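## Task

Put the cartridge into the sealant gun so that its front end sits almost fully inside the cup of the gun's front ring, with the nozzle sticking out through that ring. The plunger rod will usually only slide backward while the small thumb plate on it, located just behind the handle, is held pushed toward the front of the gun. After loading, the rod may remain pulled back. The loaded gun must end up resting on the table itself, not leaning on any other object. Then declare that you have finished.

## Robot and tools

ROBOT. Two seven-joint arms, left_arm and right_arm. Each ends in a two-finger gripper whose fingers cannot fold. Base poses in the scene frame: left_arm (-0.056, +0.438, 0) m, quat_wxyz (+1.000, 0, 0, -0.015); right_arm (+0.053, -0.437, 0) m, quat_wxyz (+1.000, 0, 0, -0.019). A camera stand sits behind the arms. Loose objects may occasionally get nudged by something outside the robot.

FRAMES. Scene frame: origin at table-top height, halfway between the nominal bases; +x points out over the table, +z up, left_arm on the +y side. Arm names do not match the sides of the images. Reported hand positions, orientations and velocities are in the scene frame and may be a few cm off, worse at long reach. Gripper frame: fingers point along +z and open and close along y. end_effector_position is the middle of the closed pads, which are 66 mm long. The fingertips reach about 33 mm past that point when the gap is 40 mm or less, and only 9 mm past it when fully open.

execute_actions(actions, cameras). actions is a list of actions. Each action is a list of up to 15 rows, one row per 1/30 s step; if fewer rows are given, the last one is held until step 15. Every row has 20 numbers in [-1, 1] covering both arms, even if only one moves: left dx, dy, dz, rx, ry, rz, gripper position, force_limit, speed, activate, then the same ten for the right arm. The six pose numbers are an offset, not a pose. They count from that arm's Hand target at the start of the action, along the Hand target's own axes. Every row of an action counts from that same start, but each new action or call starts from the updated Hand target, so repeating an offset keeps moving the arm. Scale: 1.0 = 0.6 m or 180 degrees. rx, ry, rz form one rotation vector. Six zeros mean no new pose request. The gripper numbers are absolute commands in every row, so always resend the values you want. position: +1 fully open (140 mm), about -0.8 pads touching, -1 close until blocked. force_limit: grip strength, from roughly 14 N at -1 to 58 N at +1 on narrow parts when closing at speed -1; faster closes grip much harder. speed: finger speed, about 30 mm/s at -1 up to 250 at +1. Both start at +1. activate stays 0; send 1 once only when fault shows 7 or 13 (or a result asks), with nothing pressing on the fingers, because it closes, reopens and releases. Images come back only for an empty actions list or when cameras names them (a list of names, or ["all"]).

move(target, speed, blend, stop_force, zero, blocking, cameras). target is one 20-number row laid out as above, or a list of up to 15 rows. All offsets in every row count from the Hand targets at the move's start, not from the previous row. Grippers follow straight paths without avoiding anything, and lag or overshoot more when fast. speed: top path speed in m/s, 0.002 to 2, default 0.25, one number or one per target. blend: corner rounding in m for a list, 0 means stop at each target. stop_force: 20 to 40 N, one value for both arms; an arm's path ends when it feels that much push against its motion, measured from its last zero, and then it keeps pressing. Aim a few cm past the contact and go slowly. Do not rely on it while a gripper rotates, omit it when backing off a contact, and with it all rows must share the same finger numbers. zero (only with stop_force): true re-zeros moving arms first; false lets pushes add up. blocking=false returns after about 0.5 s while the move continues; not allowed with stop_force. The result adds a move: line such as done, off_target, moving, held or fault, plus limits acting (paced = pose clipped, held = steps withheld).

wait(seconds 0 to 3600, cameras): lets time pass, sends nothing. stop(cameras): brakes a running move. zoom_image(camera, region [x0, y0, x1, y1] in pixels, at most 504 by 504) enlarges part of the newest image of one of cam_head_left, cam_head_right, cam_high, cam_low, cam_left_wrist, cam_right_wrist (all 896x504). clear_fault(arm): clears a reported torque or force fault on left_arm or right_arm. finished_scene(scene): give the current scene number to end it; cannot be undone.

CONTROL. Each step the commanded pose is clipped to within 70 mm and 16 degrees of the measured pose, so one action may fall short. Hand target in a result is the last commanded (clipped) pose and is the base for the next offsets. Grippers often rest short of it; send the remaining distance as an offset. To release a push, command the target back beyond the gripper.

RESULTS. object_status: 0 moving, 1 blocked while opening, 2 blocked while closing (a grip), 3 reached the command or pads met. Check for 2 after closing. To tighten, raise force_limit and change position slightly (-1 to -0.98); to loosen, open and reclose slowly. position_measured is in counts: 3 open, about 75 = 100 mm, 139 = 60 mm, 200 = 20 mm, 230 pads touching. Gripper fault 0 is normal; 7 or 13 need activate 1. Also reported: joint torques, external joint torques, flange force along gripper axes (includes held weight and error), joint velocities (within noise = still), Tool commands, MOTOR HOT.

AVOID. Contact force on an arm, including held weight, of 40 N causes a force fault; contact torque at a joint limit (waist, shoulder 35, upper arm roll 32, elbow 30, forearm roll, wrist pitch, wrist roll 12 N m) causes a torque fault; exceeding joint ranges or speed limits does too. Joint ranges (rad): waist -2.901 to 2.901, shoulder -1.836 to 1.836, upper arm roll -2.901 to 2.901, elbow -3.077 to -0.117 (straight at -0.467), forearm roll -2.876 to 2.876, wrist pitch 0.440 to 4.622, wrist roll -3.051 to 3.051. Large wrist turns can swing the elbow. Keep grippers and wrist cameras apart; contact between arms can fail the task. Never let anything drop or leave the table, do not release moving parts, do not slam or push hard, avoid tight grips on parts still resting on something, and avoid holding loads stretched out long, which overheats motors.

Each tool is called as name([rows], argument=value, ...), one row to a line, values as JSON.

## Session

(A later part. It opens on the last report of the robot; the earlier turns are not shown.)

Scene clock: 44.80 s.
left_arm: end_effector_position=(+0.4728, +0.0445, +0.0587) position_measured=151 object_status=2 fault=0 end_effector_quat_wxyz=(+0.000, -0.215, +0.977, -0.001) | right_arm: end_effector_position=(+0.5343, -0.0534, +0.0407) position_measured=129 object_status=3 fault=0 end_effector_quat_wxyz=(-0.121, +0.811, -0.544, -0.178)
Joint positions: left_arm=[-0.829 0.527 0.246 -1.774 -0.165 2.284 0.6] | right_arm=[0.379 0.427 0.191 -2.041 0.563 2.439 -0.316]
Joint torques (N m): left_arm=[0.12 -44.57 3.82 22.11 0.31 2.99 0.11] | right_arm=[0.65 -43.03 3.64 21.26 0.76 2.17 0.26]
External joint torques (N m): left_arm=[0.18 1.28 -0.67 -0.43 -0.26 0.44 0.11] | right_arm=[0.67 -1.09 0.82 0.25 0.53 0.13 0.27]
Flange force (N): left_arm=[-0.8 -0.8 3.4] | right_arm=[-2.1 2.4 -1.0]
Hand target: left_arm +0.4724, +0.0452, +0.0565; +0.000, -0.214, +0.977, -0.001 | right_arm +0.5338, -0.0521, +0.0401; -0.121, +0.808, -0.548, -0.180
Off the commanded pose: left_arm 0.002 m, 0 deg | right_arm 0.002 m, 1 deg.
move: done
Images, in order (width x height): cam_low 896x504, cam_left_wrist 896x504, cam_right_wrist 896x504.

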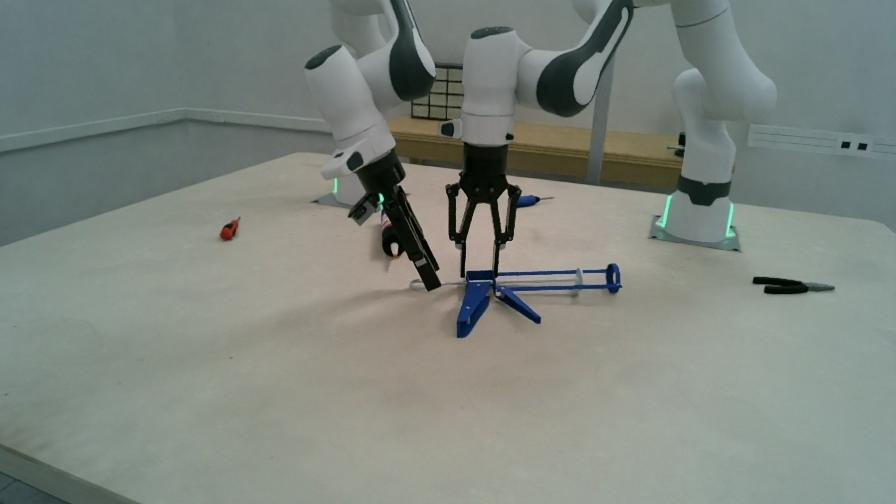

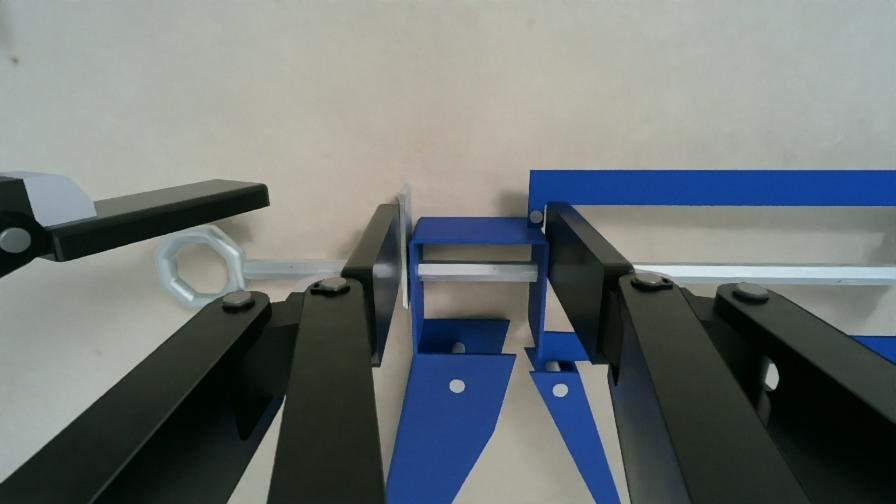

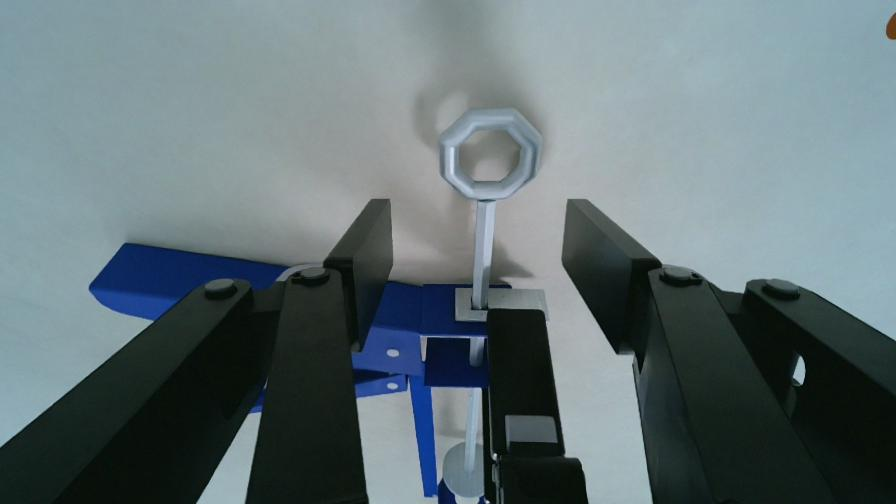

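move(target=[0,0,0,0,0,0,-1,-0.9,-1,0, 0,0,0,0,0,0,-1,-0.7,-1,0], cameras=["cam_right_wrist","cam_low","cam_left_wrist"])

zoom_image(camera="cam_low", region=[370, 180, 550, 340])

Scene clock: 47.07 s.
left_arm: end_effector_position=(+0.4737, +0.0450, +0.0587) position_measured=151 object_status=2 fault=0 end_effector_quat_wxyz=(+0.001, -0.216, +0.976, -0.002) | right_arm: end_effector_position=(+0.5320, -0.0524, +0.0403) position_measured=221 object_status=0 fault=0 end_effector_quat_wxyz=(-0.120, +0.811, -0.544, -0.180)
Joint positions: left_arm=[-0.827 0.527 0.246 -1.774 -0.165 2.285 0.6] | right_arm=[0.38 0.427 0.192 -2.042 0.564 2.437 -0.315]
Joint torques (N m): left_arm=[-0.35 -45.18 3.55 22.1 0.7 2.47 0.22] | right_arm=[0.16 -42.54 2.82 21.54 0.65 2.82 0.23]
External joint torques (N m): left_arm=[-0.27 0.68 -0.9 -0.42 0.13 -0.07 0.22] | right_arm=[0.29 -0.58 0.06 0.53 0.41 0.78 0.25]
Flange force (N): left_arm=[0.1 -0.2 1.3] | right_arm=[-1.1 0.6 0.8]
Hand target: left_arm +0.4724, +0.0452, +0.0565; +0.000, -0.214, +0.977, -0.001 | right_arm +0.5338, -0.0521, +0.0401; -0.121, +0.808, -0.548, -0.180
Off the commanded pose: left_arm 0.003 m, 0 deg | right_arm 0.002 m, 1 deg.
move: done
Images, in order (width x height): cam_low 896x504, cam_left_wrist 896x504, cam_right_wrist 896x504.

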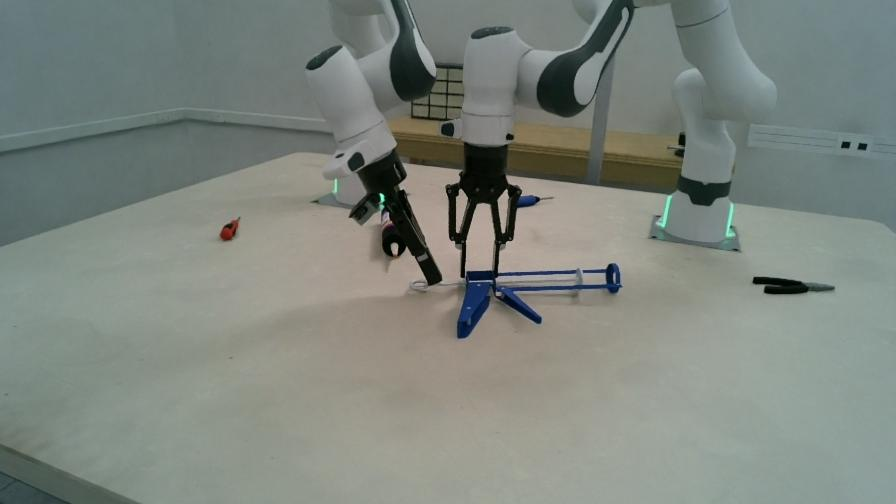

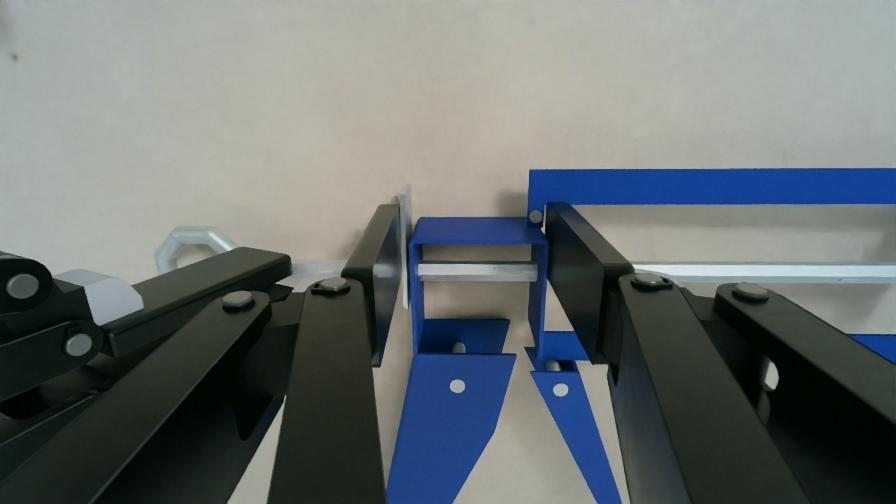

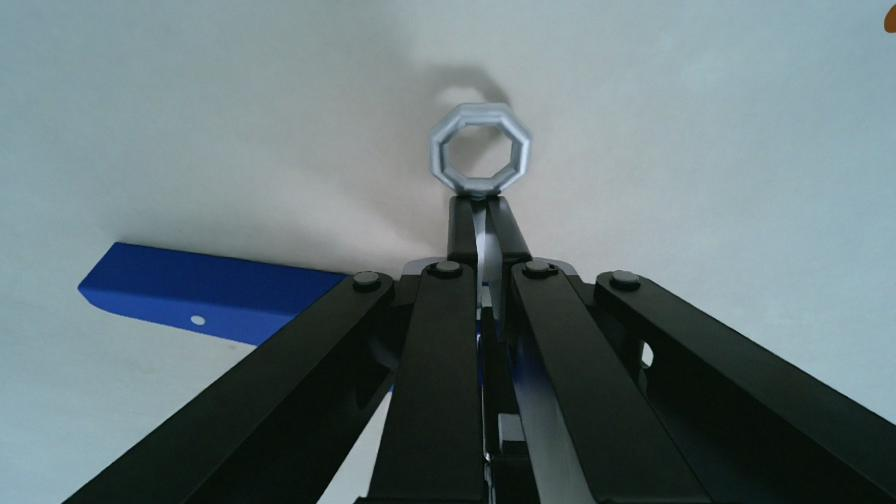

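Scaled by 2.800.

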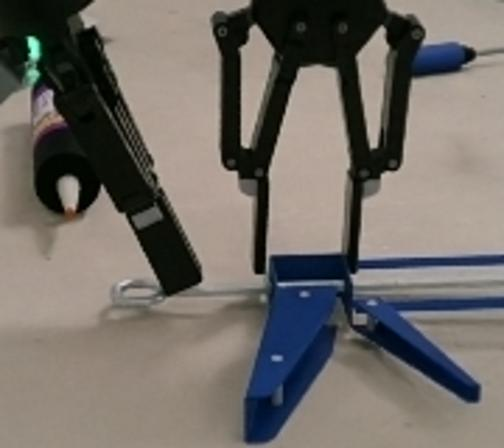

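move(target=[0,0,0,0,0,0,-1,-0.9,-1,0, 0.0302,0,-0.0141,0,0,0,-1,-0.7,-1,0], speed=0.03, stop_force=25, cameras=["cam_right_wrist","cam_low","cam_left_wrist"])

Scene clock: 49.27 s.
left_arm: end_effector_position=(+0.4737, +0.0428, +0.0588) position_measured=151 object_status=2 fault=0 end_effector_quat_wxyz=(+0.002, -0.214, +0.977, -0.004) | right_arm: end_effector_position=(+0.5355, -0.0641, +0.0400) position_measured=221 object_status=2 fault=0 end_effector_quat_wxyz=(-0.120, +0.809, -0.545, -0.183)
Joint positions: left_arm=[-0.827 0.528 0.244 -1.774 -0.165 2.29 0.6] | right_arm=[0.356 0.425 0.192 -2.046 0.566 2.423 -0.333]
Joint torques (N m): left_arm=[0.46 -45.46 4.43 21.57 0.66 1.87 0.15] | right_arm=[-2.88 -44.56 -0.15 20.91 -0.42 2.65 -0.23]
External joint torques (N m): left_arm=[0.3 0.26 -0.16 -0.84 0.09 -0.67 0.16] | right_arm=[-2.97 -2.6 -3.1 -0.07 -0.67 0.67 -0.22]
Flange force (N): left_arm=[0.3 1.7 -0.4] | right_arm=[3.3 5.9 -6.8]
Hand target: left_arm +0.4724, +0.0452, +0.0565; +0.000, -0.214, +0.977, -0.001 | right_arm +0.5412, -0.0707, +0.0401; -0.121, +0.808, -0.548, -0.180
Off the commanded pose: left_arm 0.004 m, 0 deg | right_arm 0.009 m, 1 deg.
move: off_target (right_arm)
Images, in order (width x height): cam_low 896x504, cam_left_wrist 896x504, cam_right_wrist 896x504.

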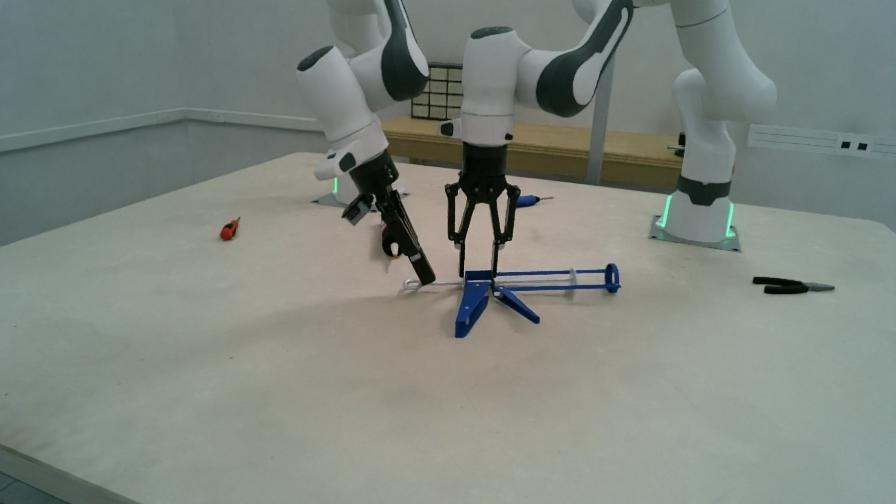

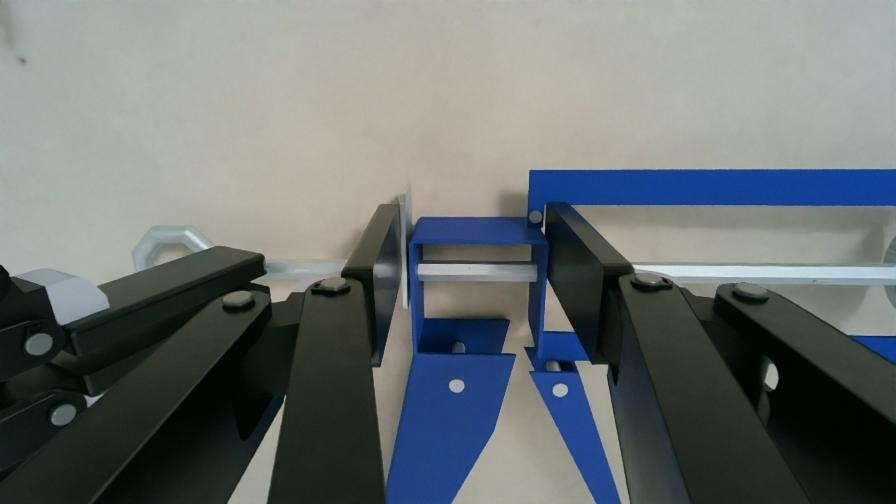

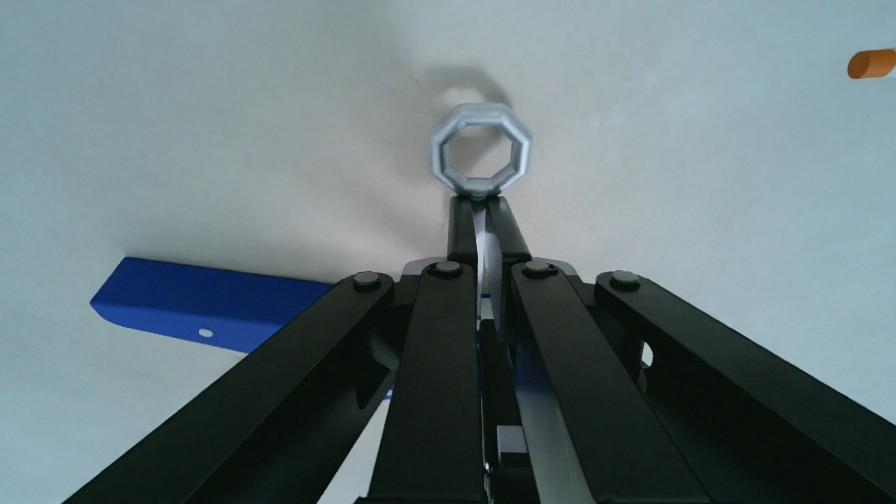

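move(target=[0,0,0,0,0,0,-1,-0.9,-1,0, 0.181,0,-0.0845,0,0,0,-1,-0.7,-1,0], speed=0.04, stop_force=30, zero=false, cameras=["cam_right_wrist","cam_low","cam_left_wrist","cam_high"])

Scene clock: 54.07 s.
left_arm: end_effector_position=(+0.4756, +0.0386, +0.0621) position_measured=151 object_status=2 fault=0 end_effector_quat_wxyz=(+0.005, -0.213, +0.977, -0.008) | right_arm: end_effector_position=(+0.5792, -0.1724, +0.0408) position_measured=221 object_status=2 fault=0 end_effector_quat_wxyz=(-0.121, +0.808, -0.546, -0.187)
Joint positions: left_arm=[-0.827 0.525 0.241 -1.77 -0.165 2.295 0.6] | right_arm=[0.201 0.424 0.132 -2.023 0.542 2.311 -0.495]
Joint torques (N m): left_arm=[1.55 -43.89 5.31 19.26 1.04 1.18 0.08] | right_arm=[-3.02 -43.83 -2.44 22.44 -0.7 2.88 -0.2]
External joint torques (N m): left_arm=[1.45 1.93 0.81 -3.27 0.46 -1.39 0.08] | right_arm=[-3.22 -1.43 -4.78 1.31 -1.15 1.07 -0.19]
Flange force (N): left_arm=[1.3 6.9 1.3] | right_arm=[5.2 -1.1 -4.8]
Hand target: left_arm +0.4724, +0.0452, +0.0565; +0.000, -0.214, +0.977, -0.001 | right_arm +0.5856, -0.1820, +0.0400; -0.121, +0.808, -0.548, -0.180
Off the commanded pose: left_arm 0.009 m, 1 deg | right_arm 0.012 m, 1 deg.
move: off_target (right_arm)
Images, in order (width x height): cam_high 896x504, cam_low 896x504, cam_left_wrist 896x504, cam_right_wrist 896x504.

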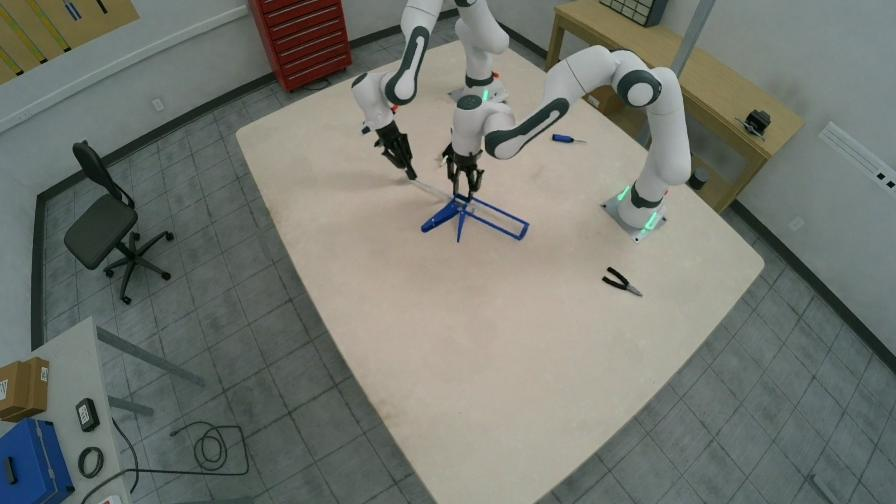

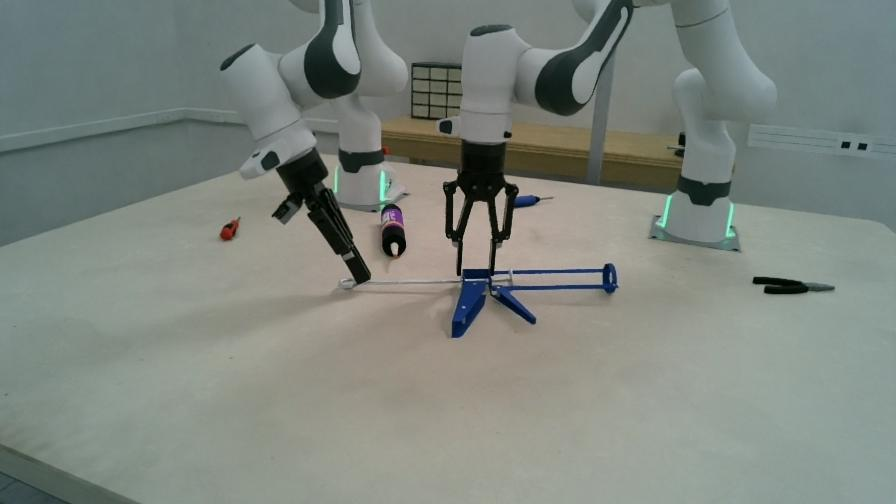

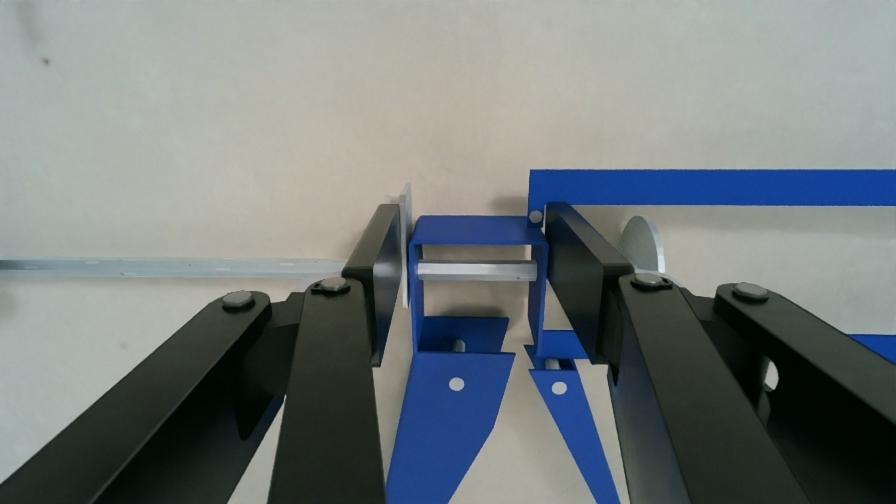

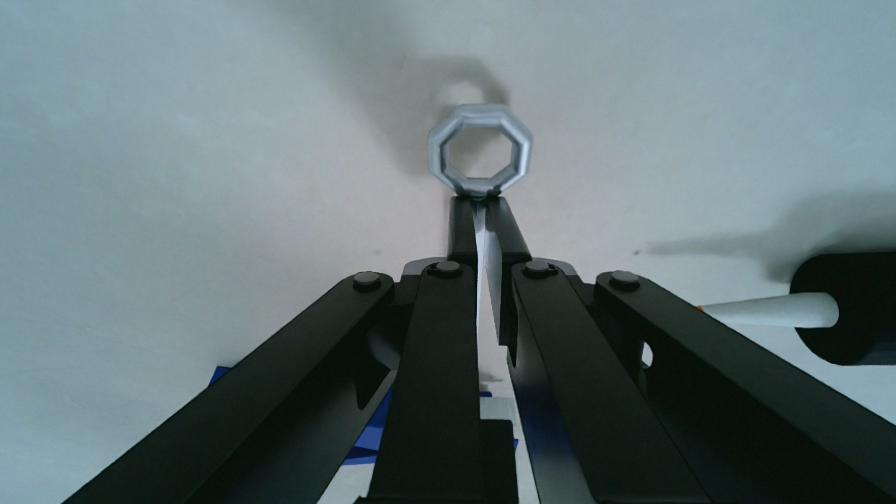

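move(target=[0,0,0,0,0,0,-1,-0.9,-1,0, -0.0151,0,0.0071,0,0,0,-1,-0.7,-1,0], speed=0.05)

move([
  [0,0,0,0,0,0,0.1,-0.9,-0.5,0, 0,0,0,0,0,0,-1,-0.7,-1,0],
  [0,0,-0.058,0,0,0,0.1,-0.9,-0.5,0, 0,0,0,0,0,0,-1,-0.7,-1,0],
  [-0.0358,-0.0392,-0.058,0,0,0,-0.49,-0.9,-0.5,0, 0,0,0,0,0,0,-1,-0.7,-1,0],
], speed=0.08, cameras=["cam_low","cam_left_wrist","cam_right_wrist"])

zoom_image(camera="cam_left_wrist", region=[380, 150, 620, 390])

Scene clock: 55.73 s.
left_arm: end_effector_position=(+0.4755, +0.0397, +0.0618) position_measured=151 object_status=2 fault=0 end_effector_quat_wxyz=(+0.004, -0.213, +0.977, -0.007) | right_arm: end_effector_position=(+0.5795, -0.1706, +0.0398) position_measured=221 object_status=2 fault=0 end_effector_quat_wxyz=(-0.121, +0.809, -0.545, -0.183)
Joint positions: left_arm=[-0.827 0.525 0.242 -1.771 -0.165 2.293 0.6] | right_arm=[0.209 0.424 0.129 -2.025 0.542 2.321 -0.495]
Joint velocities: left_arm=[within noise] | right_arm=[0.002 0.001 -0.002 -0.001 0 0.003 -0.001]
Joint torques (N m): left_arm=[0.64 -43.84 4.55 20.01 0.65 1.77 0.15] | right_arm=[0.58 -44.72 1.63 21.19 0.43 2.48 0.25]
External joint torques (N m): left_arm=[0.44 2.03 -0.05 -2.54 0.08 -0.81 0.15] | right_arm=[0.63 -2.38 -0.43 0.09 -0.01 0.63 0.26]
Flange force (N): left_arm=[1.3 4.2 2.6] | right_arm=[-3.4 5.4 -2.7]
Hand target: left_arm +0.4724, +0.0452, +0.0565; +0.000, -0.214, +0.977, -0.001 | right_arm +0.5819, -0.1727, +0.0400; -0.121, +0.808, -0.548, -0.180
Off the commanded pose: left_arm 0.008 m, 1 deg | right_arm 0.003 m, 1 deg.
move: done

Scene clock: 59.07 s.
left_arm: end_effector_position=(+0.5024, +0.0321, +0.0926) position_measured=191 object_status=0 fault=0 end_effector_quat_wxyz=(+0.001, -0.215, +0.977, -0.002) | right_arm: end_effector_position=(+0.5798, -0.1712, +0.0393) position_measured=221 object_status=2 fault=0 end_effector_quat_wxyz=(-0.121, +0.809, -0.545, -0.182)
Joint positions: left_arm=[-0.801 0.569 0.244 -1.609 -0.158 2.163 0.6] | right_arm=[0.213 0.424 0.125 -2.026 0.542 2.323 -0.495]
Joint torques (N m): left_arm=[0.22 -47.66 4.14 24.13 0.57 2.34 0.29] | right_arm=[0.23 -44.87 1.57 21.41 0.4 2.09 0.2]
External joint torques (N m): left_arm=[0.22 0.57 -0.58 0.51 -0.06 -0.22 0.29] | right_arm=[0.26 -2.66 -0.45 0.36 -0.04 0.24 0.21]
Flange force (N): left_arm=[-3.0 -4.2 0.2] | right_arm=[-3.0 4.7 -4.1]
Hand target: left_arm +0.5017, +0.0329, +0.0913; +0.000, -0.214, +0.977, -0.001 | right_arm +0.5819, -0.1727, +0.0400; -0.121, +0.808, -0.548, -0.180
Off the commanded pose: left_arm 0.002 m, 0 deg | right_arm 0.003 m, 0 deg.
move: done

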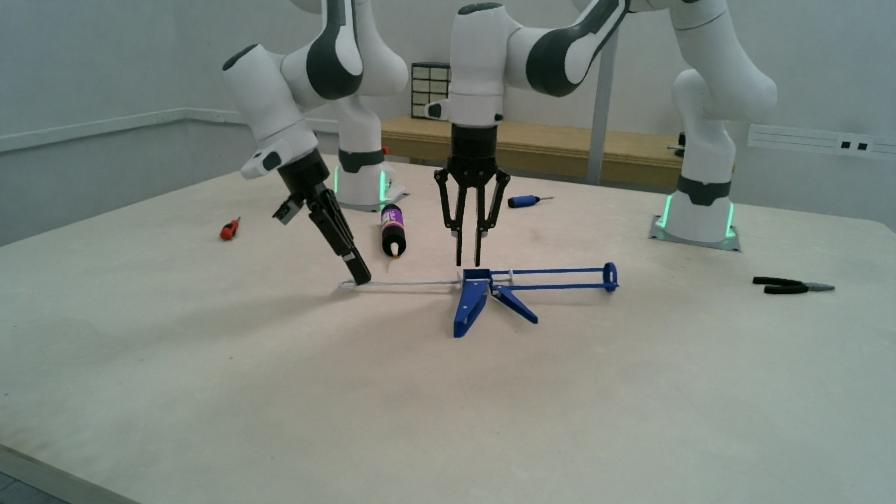

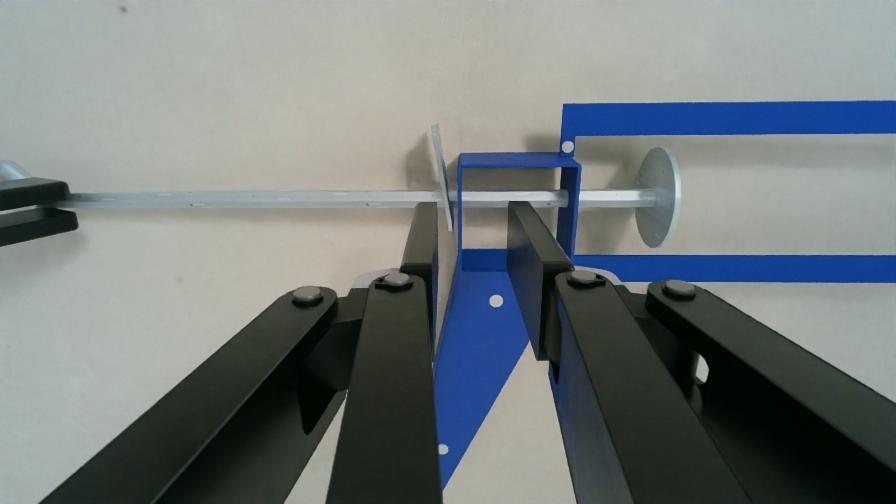

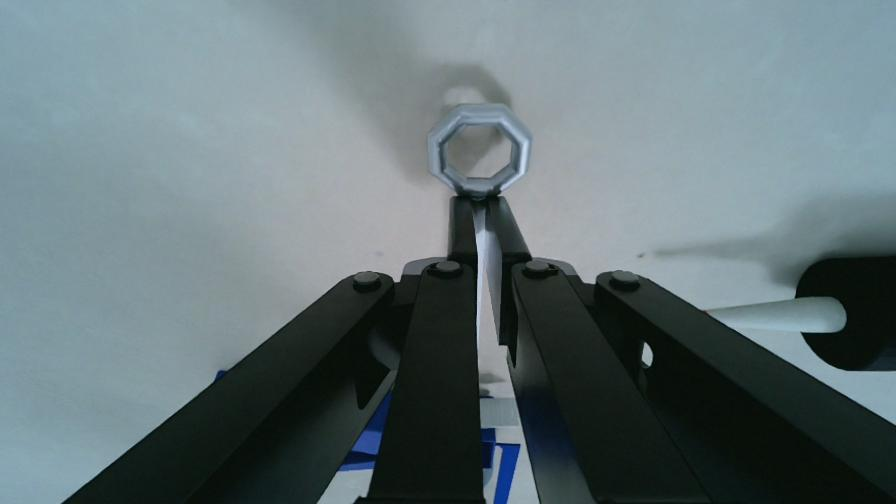

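Scaled by 2.100.

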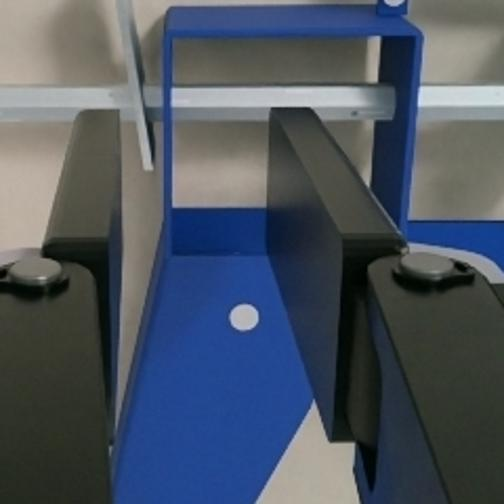

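move([
  [0.0067,-0.0092,0.01,0,0,0,-0.49,-0.9,-0.5,0, 0,0,0,0,0,0,-1,-0.7,-1,0],
  [0.0067,-0.0092,0.053,0,0,0,-0.49,-0.9,-0.5,0, 0,0,0,0,0,0,-1,-0.7,-1,0],
], speed=0.04, cameras=["cam_low","cam_left_wrist"])

zoom_image(camera="cam_left_wrist", region=[380, 150, 620, 390])

zoom_image(camera="cam_low", region=[420, 230, 520, 310])

Scene clock: 61.17 s.
left_arm: end_effector_position=(+0.5000, +0.0263, +0.0609) position_measured=191 object_status=3 fault=0 end_effector_quat_wxyz=(+0.000, -0.213, +0.977, +0.001) | right_arm: end_effector_position=(+0.5800, -0.1714, +0.0393) position_measured=221 object_status=2 fault=0 end_effector_quat_wxyz=(-0.121, +0.809, -0.545, -0.182)
Joint positions: left_arm=[-0.801 0.621 0.233 -1.609 -0.167 2.209 0.6] | right_arm=[0.213 0.424 0.125 -2.026 0.542 2.323 -0.495]
Joint velocities: left_arm=[0 0 0 0 0 0.005 -0.001] | right_arm=[within noise]
Joint torques (N m): left_arm=[0.36 -48.64 4.21 23.16 0.13 2.74 0.12] | right_arm=[0.27 -44.84 1.7 21.44 0.42 2.07 0.2]
External joint torques (N m): left_arm=[0.48 0.2 -0.56 0.15 -0.47 0.22 0.12] | right_arm=[0.18 -2.67 -0.42 0.49 -0.01 0.24 0.22]
Flange force (N): left_arm=[-1.4 -1.0 1.1] | right_arm=[-2.9 4.3 -4.2]
Hand target: left_arm +0.5003, +0.0261, +0.0595; +0.000, -0.214, +0.977, -0.001 | right_arm +0.5819, -0.1727, +0.0400; -0.121, +0.808, -0.548, -0.180
Off the commanded pose: left_arm 0.001 m, 0 deg | right_arm 0.002 m, 0 deg.
move: done

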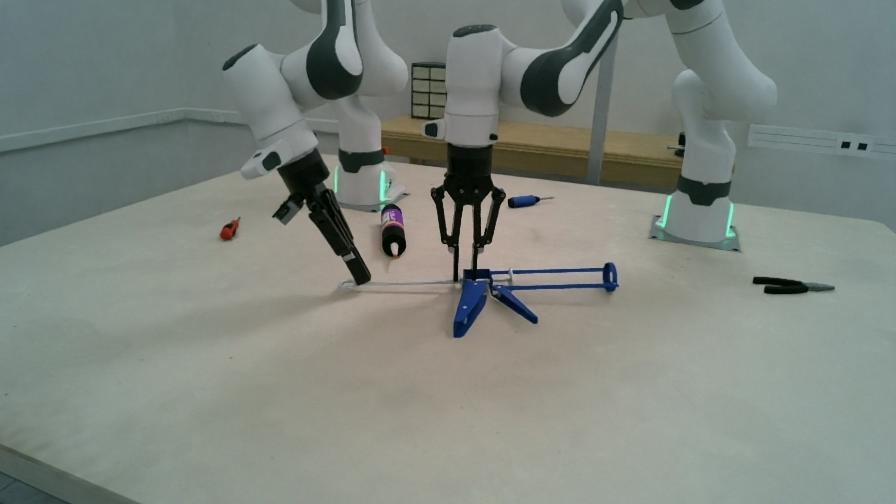

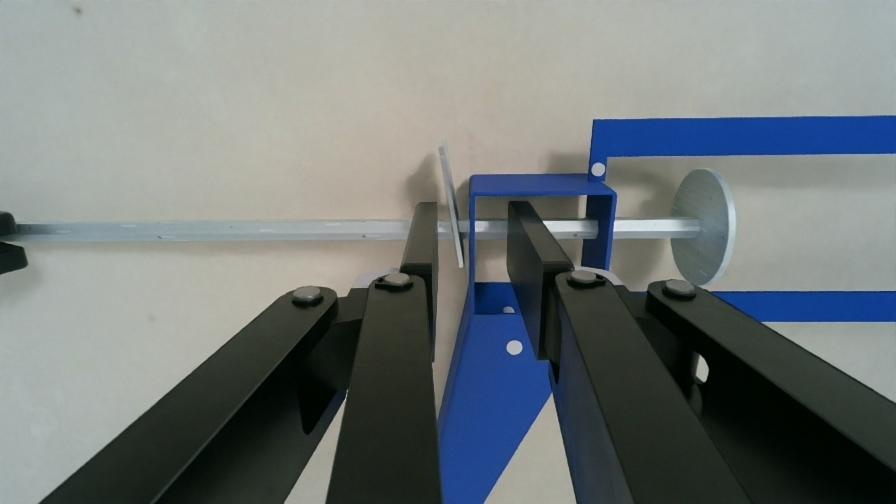

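Scaled by 2.100.

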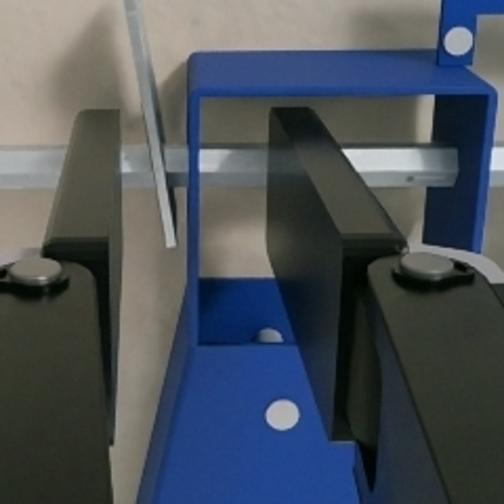

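Scaled by 5.040.

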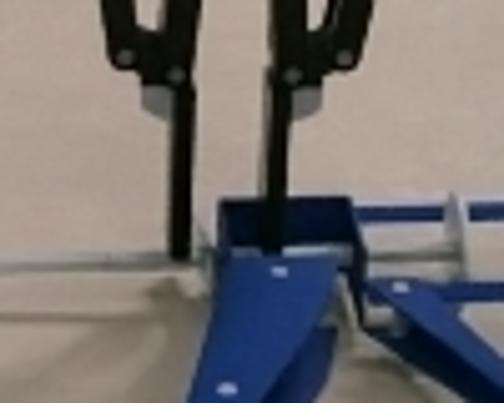

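move(target=[0,0,0,0,0,0,-1,-0.9,-1,0, 0,0,0,0,0,0,-1,-0.7,-1,0], cameras=["cam_low","cam_left_wrist"])

zoom_image(camera="cam_left_wrist", region=[380, 150, 620, 390])

Scene clock: 62.00 s.
left_arm: end_effector_position=(+0.5009, +0.0239, +0.0614) position_measured=217 object_status=0 fault=0 end_effector_quat_wxyz=(+0.002, -0.213, +0.977, -0.002) | right_arm: end_effector_position=(+0.5793, -0.1702, +0.0393) position_measured=221 object_status=2 fault=0 end_effector_quat_wxyz=(-0.121, +0.810, -0.545, -0.182)
Joint positions: left_arm=[-0.801 0.621 0.231 -1.609 -0.168 2.216 0.6] | right_arm=[0.216 0.424 0.125 -2.026 0.542 2.323 -0.495]
Joint torques (N m): left_arm=[0.71 -48.25 4.72 22.45 0.5 2.15 0.08] | right_arm=[-0.48 -44.92 1.11 21.73 0.28 2.32 0.14]
External joint torques (N m): left_arm=[0.59 0.94 -0.23 -0.73 -0.1 -0.41 0.08] | right_arm=[-0.49 -2.68 -0.95 0.71 -0.15 0.47 0.15]
Flange force (N): left_arm=[-1.0 0.0 1.1] | right_arm=[-1.7 3.9 -4.4]
Hand target: left_arm +0.5003, +0.0261, +0.0595; +0.000, -0.214, +0.977, -0.001 | right_arm +0.5819, -0.1727, +0.0400; -0.121, +0.808, -0.548, -0.180
Off the commanded pose: left_arm 0.003 m, 0 deg | right_arm 0.004 m, 0 deg.
move: done

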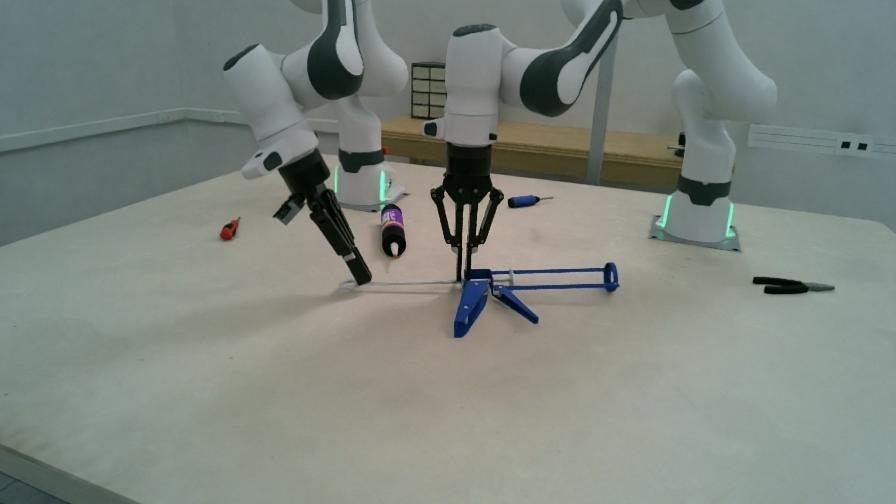

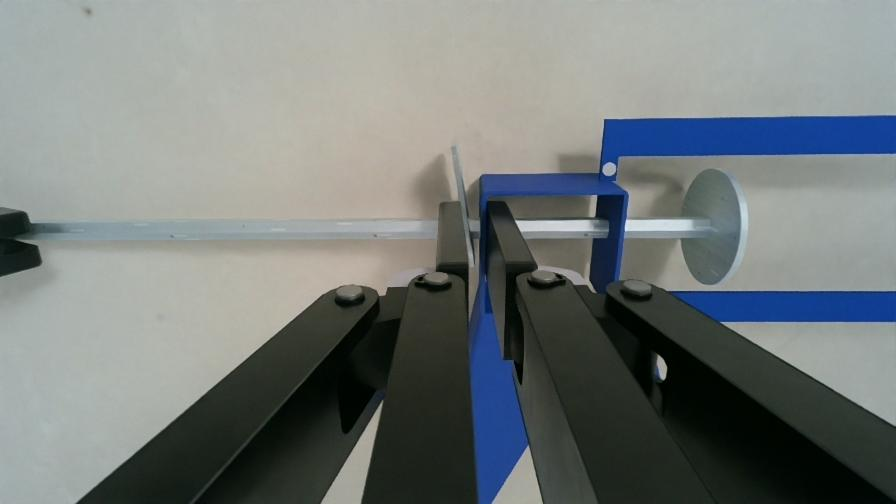

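Scaled by 2.100.

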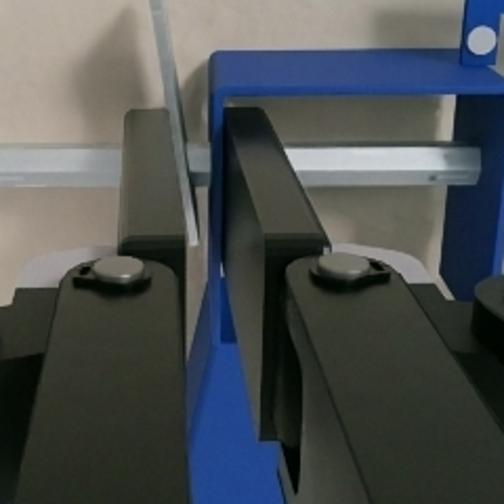

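wait(seconds=1, cameras=["cam_left_wrist"])

zoom_image(camera="cam_left_wrist", region=[410, 130, 530, 250])

Scene clock: 63.07 s.
left_arm: end_effector_position=(+0.5009, +0.0239, +0.0614) position_measured=217 object_status=2 fault=0 end_effector_quat_wxyz=(+0.002, -0.213, +0.977, -0.002) | right_arm: end_effector_position=(+0.5793, -0.1702, +0.0393) position_measured=221 object_status=2 fault=0 end_effector_quat_wxyz=(-0.121, +0.810, -0.545, -0.182)
Joint positions: left_arm=[-0.801 0.621 0.231 -1.609 -0.168 2.216 0.6] | right_arm=[0.216 0.424 0.125 -2.026 0.542 2.323 -0.495]
Joint torques (N m): left_arm=[0.72 -48.26 4.74 22.4 0.52 2.17 0.08] | right_arm=[-0.47 -44.89 1.15 21.71 0.27 2.32 0.2]
External joint torques (N m): left_arm=[0.76 0.69 -0.06 -0.66 -0.08 -0.37 0.08] | right_arm=[-0.3 -2.75 -0.74 0.76 -0.17 0.47 0.21]
Flange force (N): left_arm=[-1.0 0.5 0.7] | right_arm=[-2.2 3.7 -4.4]
Hand target: left_arm +0.5003, +0.0261, +0.0595; +0.000, -0.214, +0.977, -0.001 | right_arm +0.5819, -0.1727, +0.0400; -0.121, +0.808, -0.548, -0.180
Tool commands: left_gripper/position=-1.0 left_gripper/force_limit=-0.9 left_gripper/speed=-1.0 left_gripper/activate=+0.0 right_gripper/position=-1.0 right_gripper/force_limit=-0.7 right_gripper/speed=-1.0 right_gripper/activate=+0.0
Off the commanded pose: left_arm 0.003 m, 0 deg | right_arm 0.004 m, 0 deg.
wait: 1.00 s; at rest by 0.10 s

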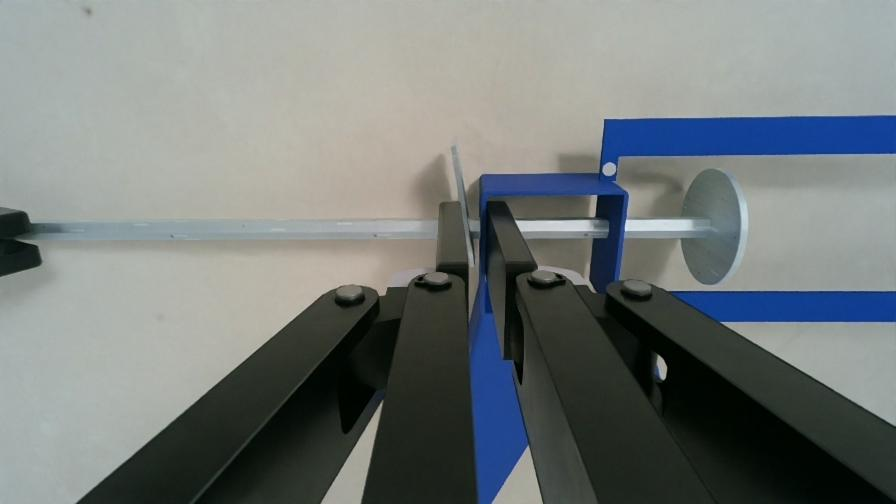

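Scaled by 4.200.

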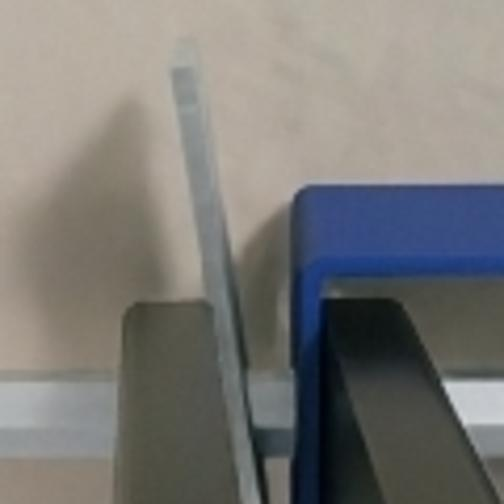

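move(target=[0,0,0,0,0,0,-0.98,0.0,-1,0, 0,0,0,0,0,0,-1,-0.7,-1,0], cameras=["cam_left_wrist"])

wait(seconds=1, cameras=["cam_left_wrist"])

zoom_image(camera="cam_left_wrist", region=[410, 130, 530, 250])

Scene clock: 63.70 s.
left_arm: end_effector_position=(+0.5011, +0.0246, +0.0614) position_measured=225 object_status=2 fault=0 end_effector_quat_wxyz=(+0.001, -0.213, +0.977, -0.002) | right_arm: end_effector_position=(+0.5798, -0.1712, +0.0392) position_measured=221 object_status=2 fault=0 end_effector_quat_wxyz=(-0.121, +0.809, -0.545, -0.182)
Joint positions: left_arm=[-0.8 0.621 0.231 -1.608 -0.168 2.215 0.6] | right_arm=[0.215 0.424 0.124 -2.026 0.542 2.323 -0.495]
Joint torques (N m): left_arm=[0.33 -48.25 4.57 22.36 0.51 2.32 0.04] | right_arm=[-0.08 -44.91 1.65 21.4 0.38 1.99 0.17]
External joint torques (N m): left_arm=[0.42 0.57 -0.18 -0.62 -0.09 -0.2 0.04] | right_arm=[-0.06 -2.67 -0.35 0.38 -0.05 0.14 0.18]
Flange force (N): left_arm=[-0.2 0.9 0.8] | right_arm=[-2.6 4.7 -4.5]
Hand target: left_arm +0.5003, +0.0261, +0.0595; +0.000, -0.214, +0.977, -0.001 | right_arm +0.5819, -0.1727, +0.0400; -0.121, +0.808, -0.548, -0.180
Off the commanded pose: left_arm 0.003 m, 0 deg | right_arm 0.003 m, 0 deg.
move: done

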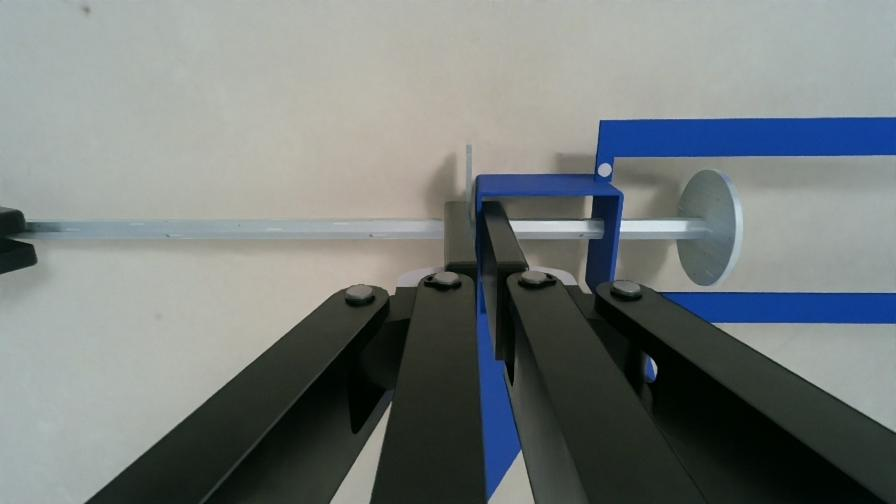

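Scene clock: 64.70 s.
left_arm: end_effector_position=(+0.5011, +0.0246, +0.0614) position_measured=225 object_status=2 fault=0 end_effector_quat_wxyz=(+0.001, -0.213, +0.977, -0.002) | right_arm: end_effector_position=(+0.5798, -0.1712, +0.0392) position_measured=221 object_status=2 fault=0 end_effector_quat_wxyz=(-0.121, +0.809, -0.545, -0.182)
Joint positions: left_arm=[-0.8 0.621 0.231 -1.608 -0.168 2.215 0.6] | right_arm=[0.215 0.424 0.124 -2.026 0.542 2.323 -0.495]
Joint torques (N m): left_arm=[0.34 -48.32 4.52 22.45 0.53 2.34 0] | right_arm=[-0.09 -44.9 1.64 21.38 0.39 2.01 0.19]
External joint torques (N m): left_arm=[0.35 0.71 -0.31 -0.64 -0.07 -0.21 0] | right_arm=[0.02 -2.72 -0.28 0.42 -0.05 0.16 0.2]
Flange force (N): left_arm=[-0.2 0.5 1.1] | right_arm=[-2.8 4.7 -4.5]
Hand target: left_arm +0.5003, +0.0261, +0.0595; +0.000, -0.214, +0.977, -0.001 | right_arm +0.5819, -0.1727, +0.0400; -0.121, +0.808, -0.548, -0.180
Tool commands: left_gripper/position=-0.98 left_gripper/force_limit=+0.0 left_gripper/speed=-1.0 left_gripper/activate=+0.0 right_gripper/position=-1.0 right_gripper/force_limit=-0.7 right_gripper/speed=-1.0 right_gripper/activate=+0.0
Off the commanded pose: left_arm 0.003 m, 0 deg | right_arm 0.003 m, 0 deg.
wait: 1.00 s; at rest by 0.17 s

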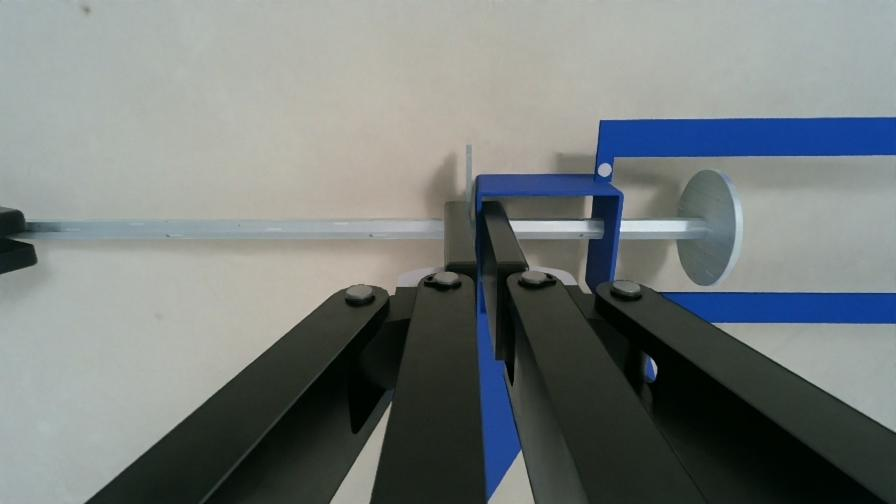

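Scaled by 4.200.

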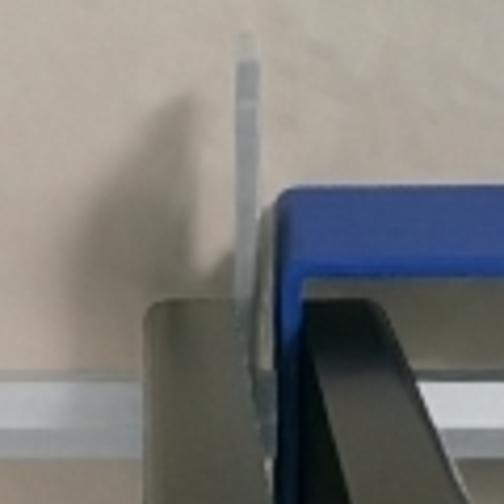

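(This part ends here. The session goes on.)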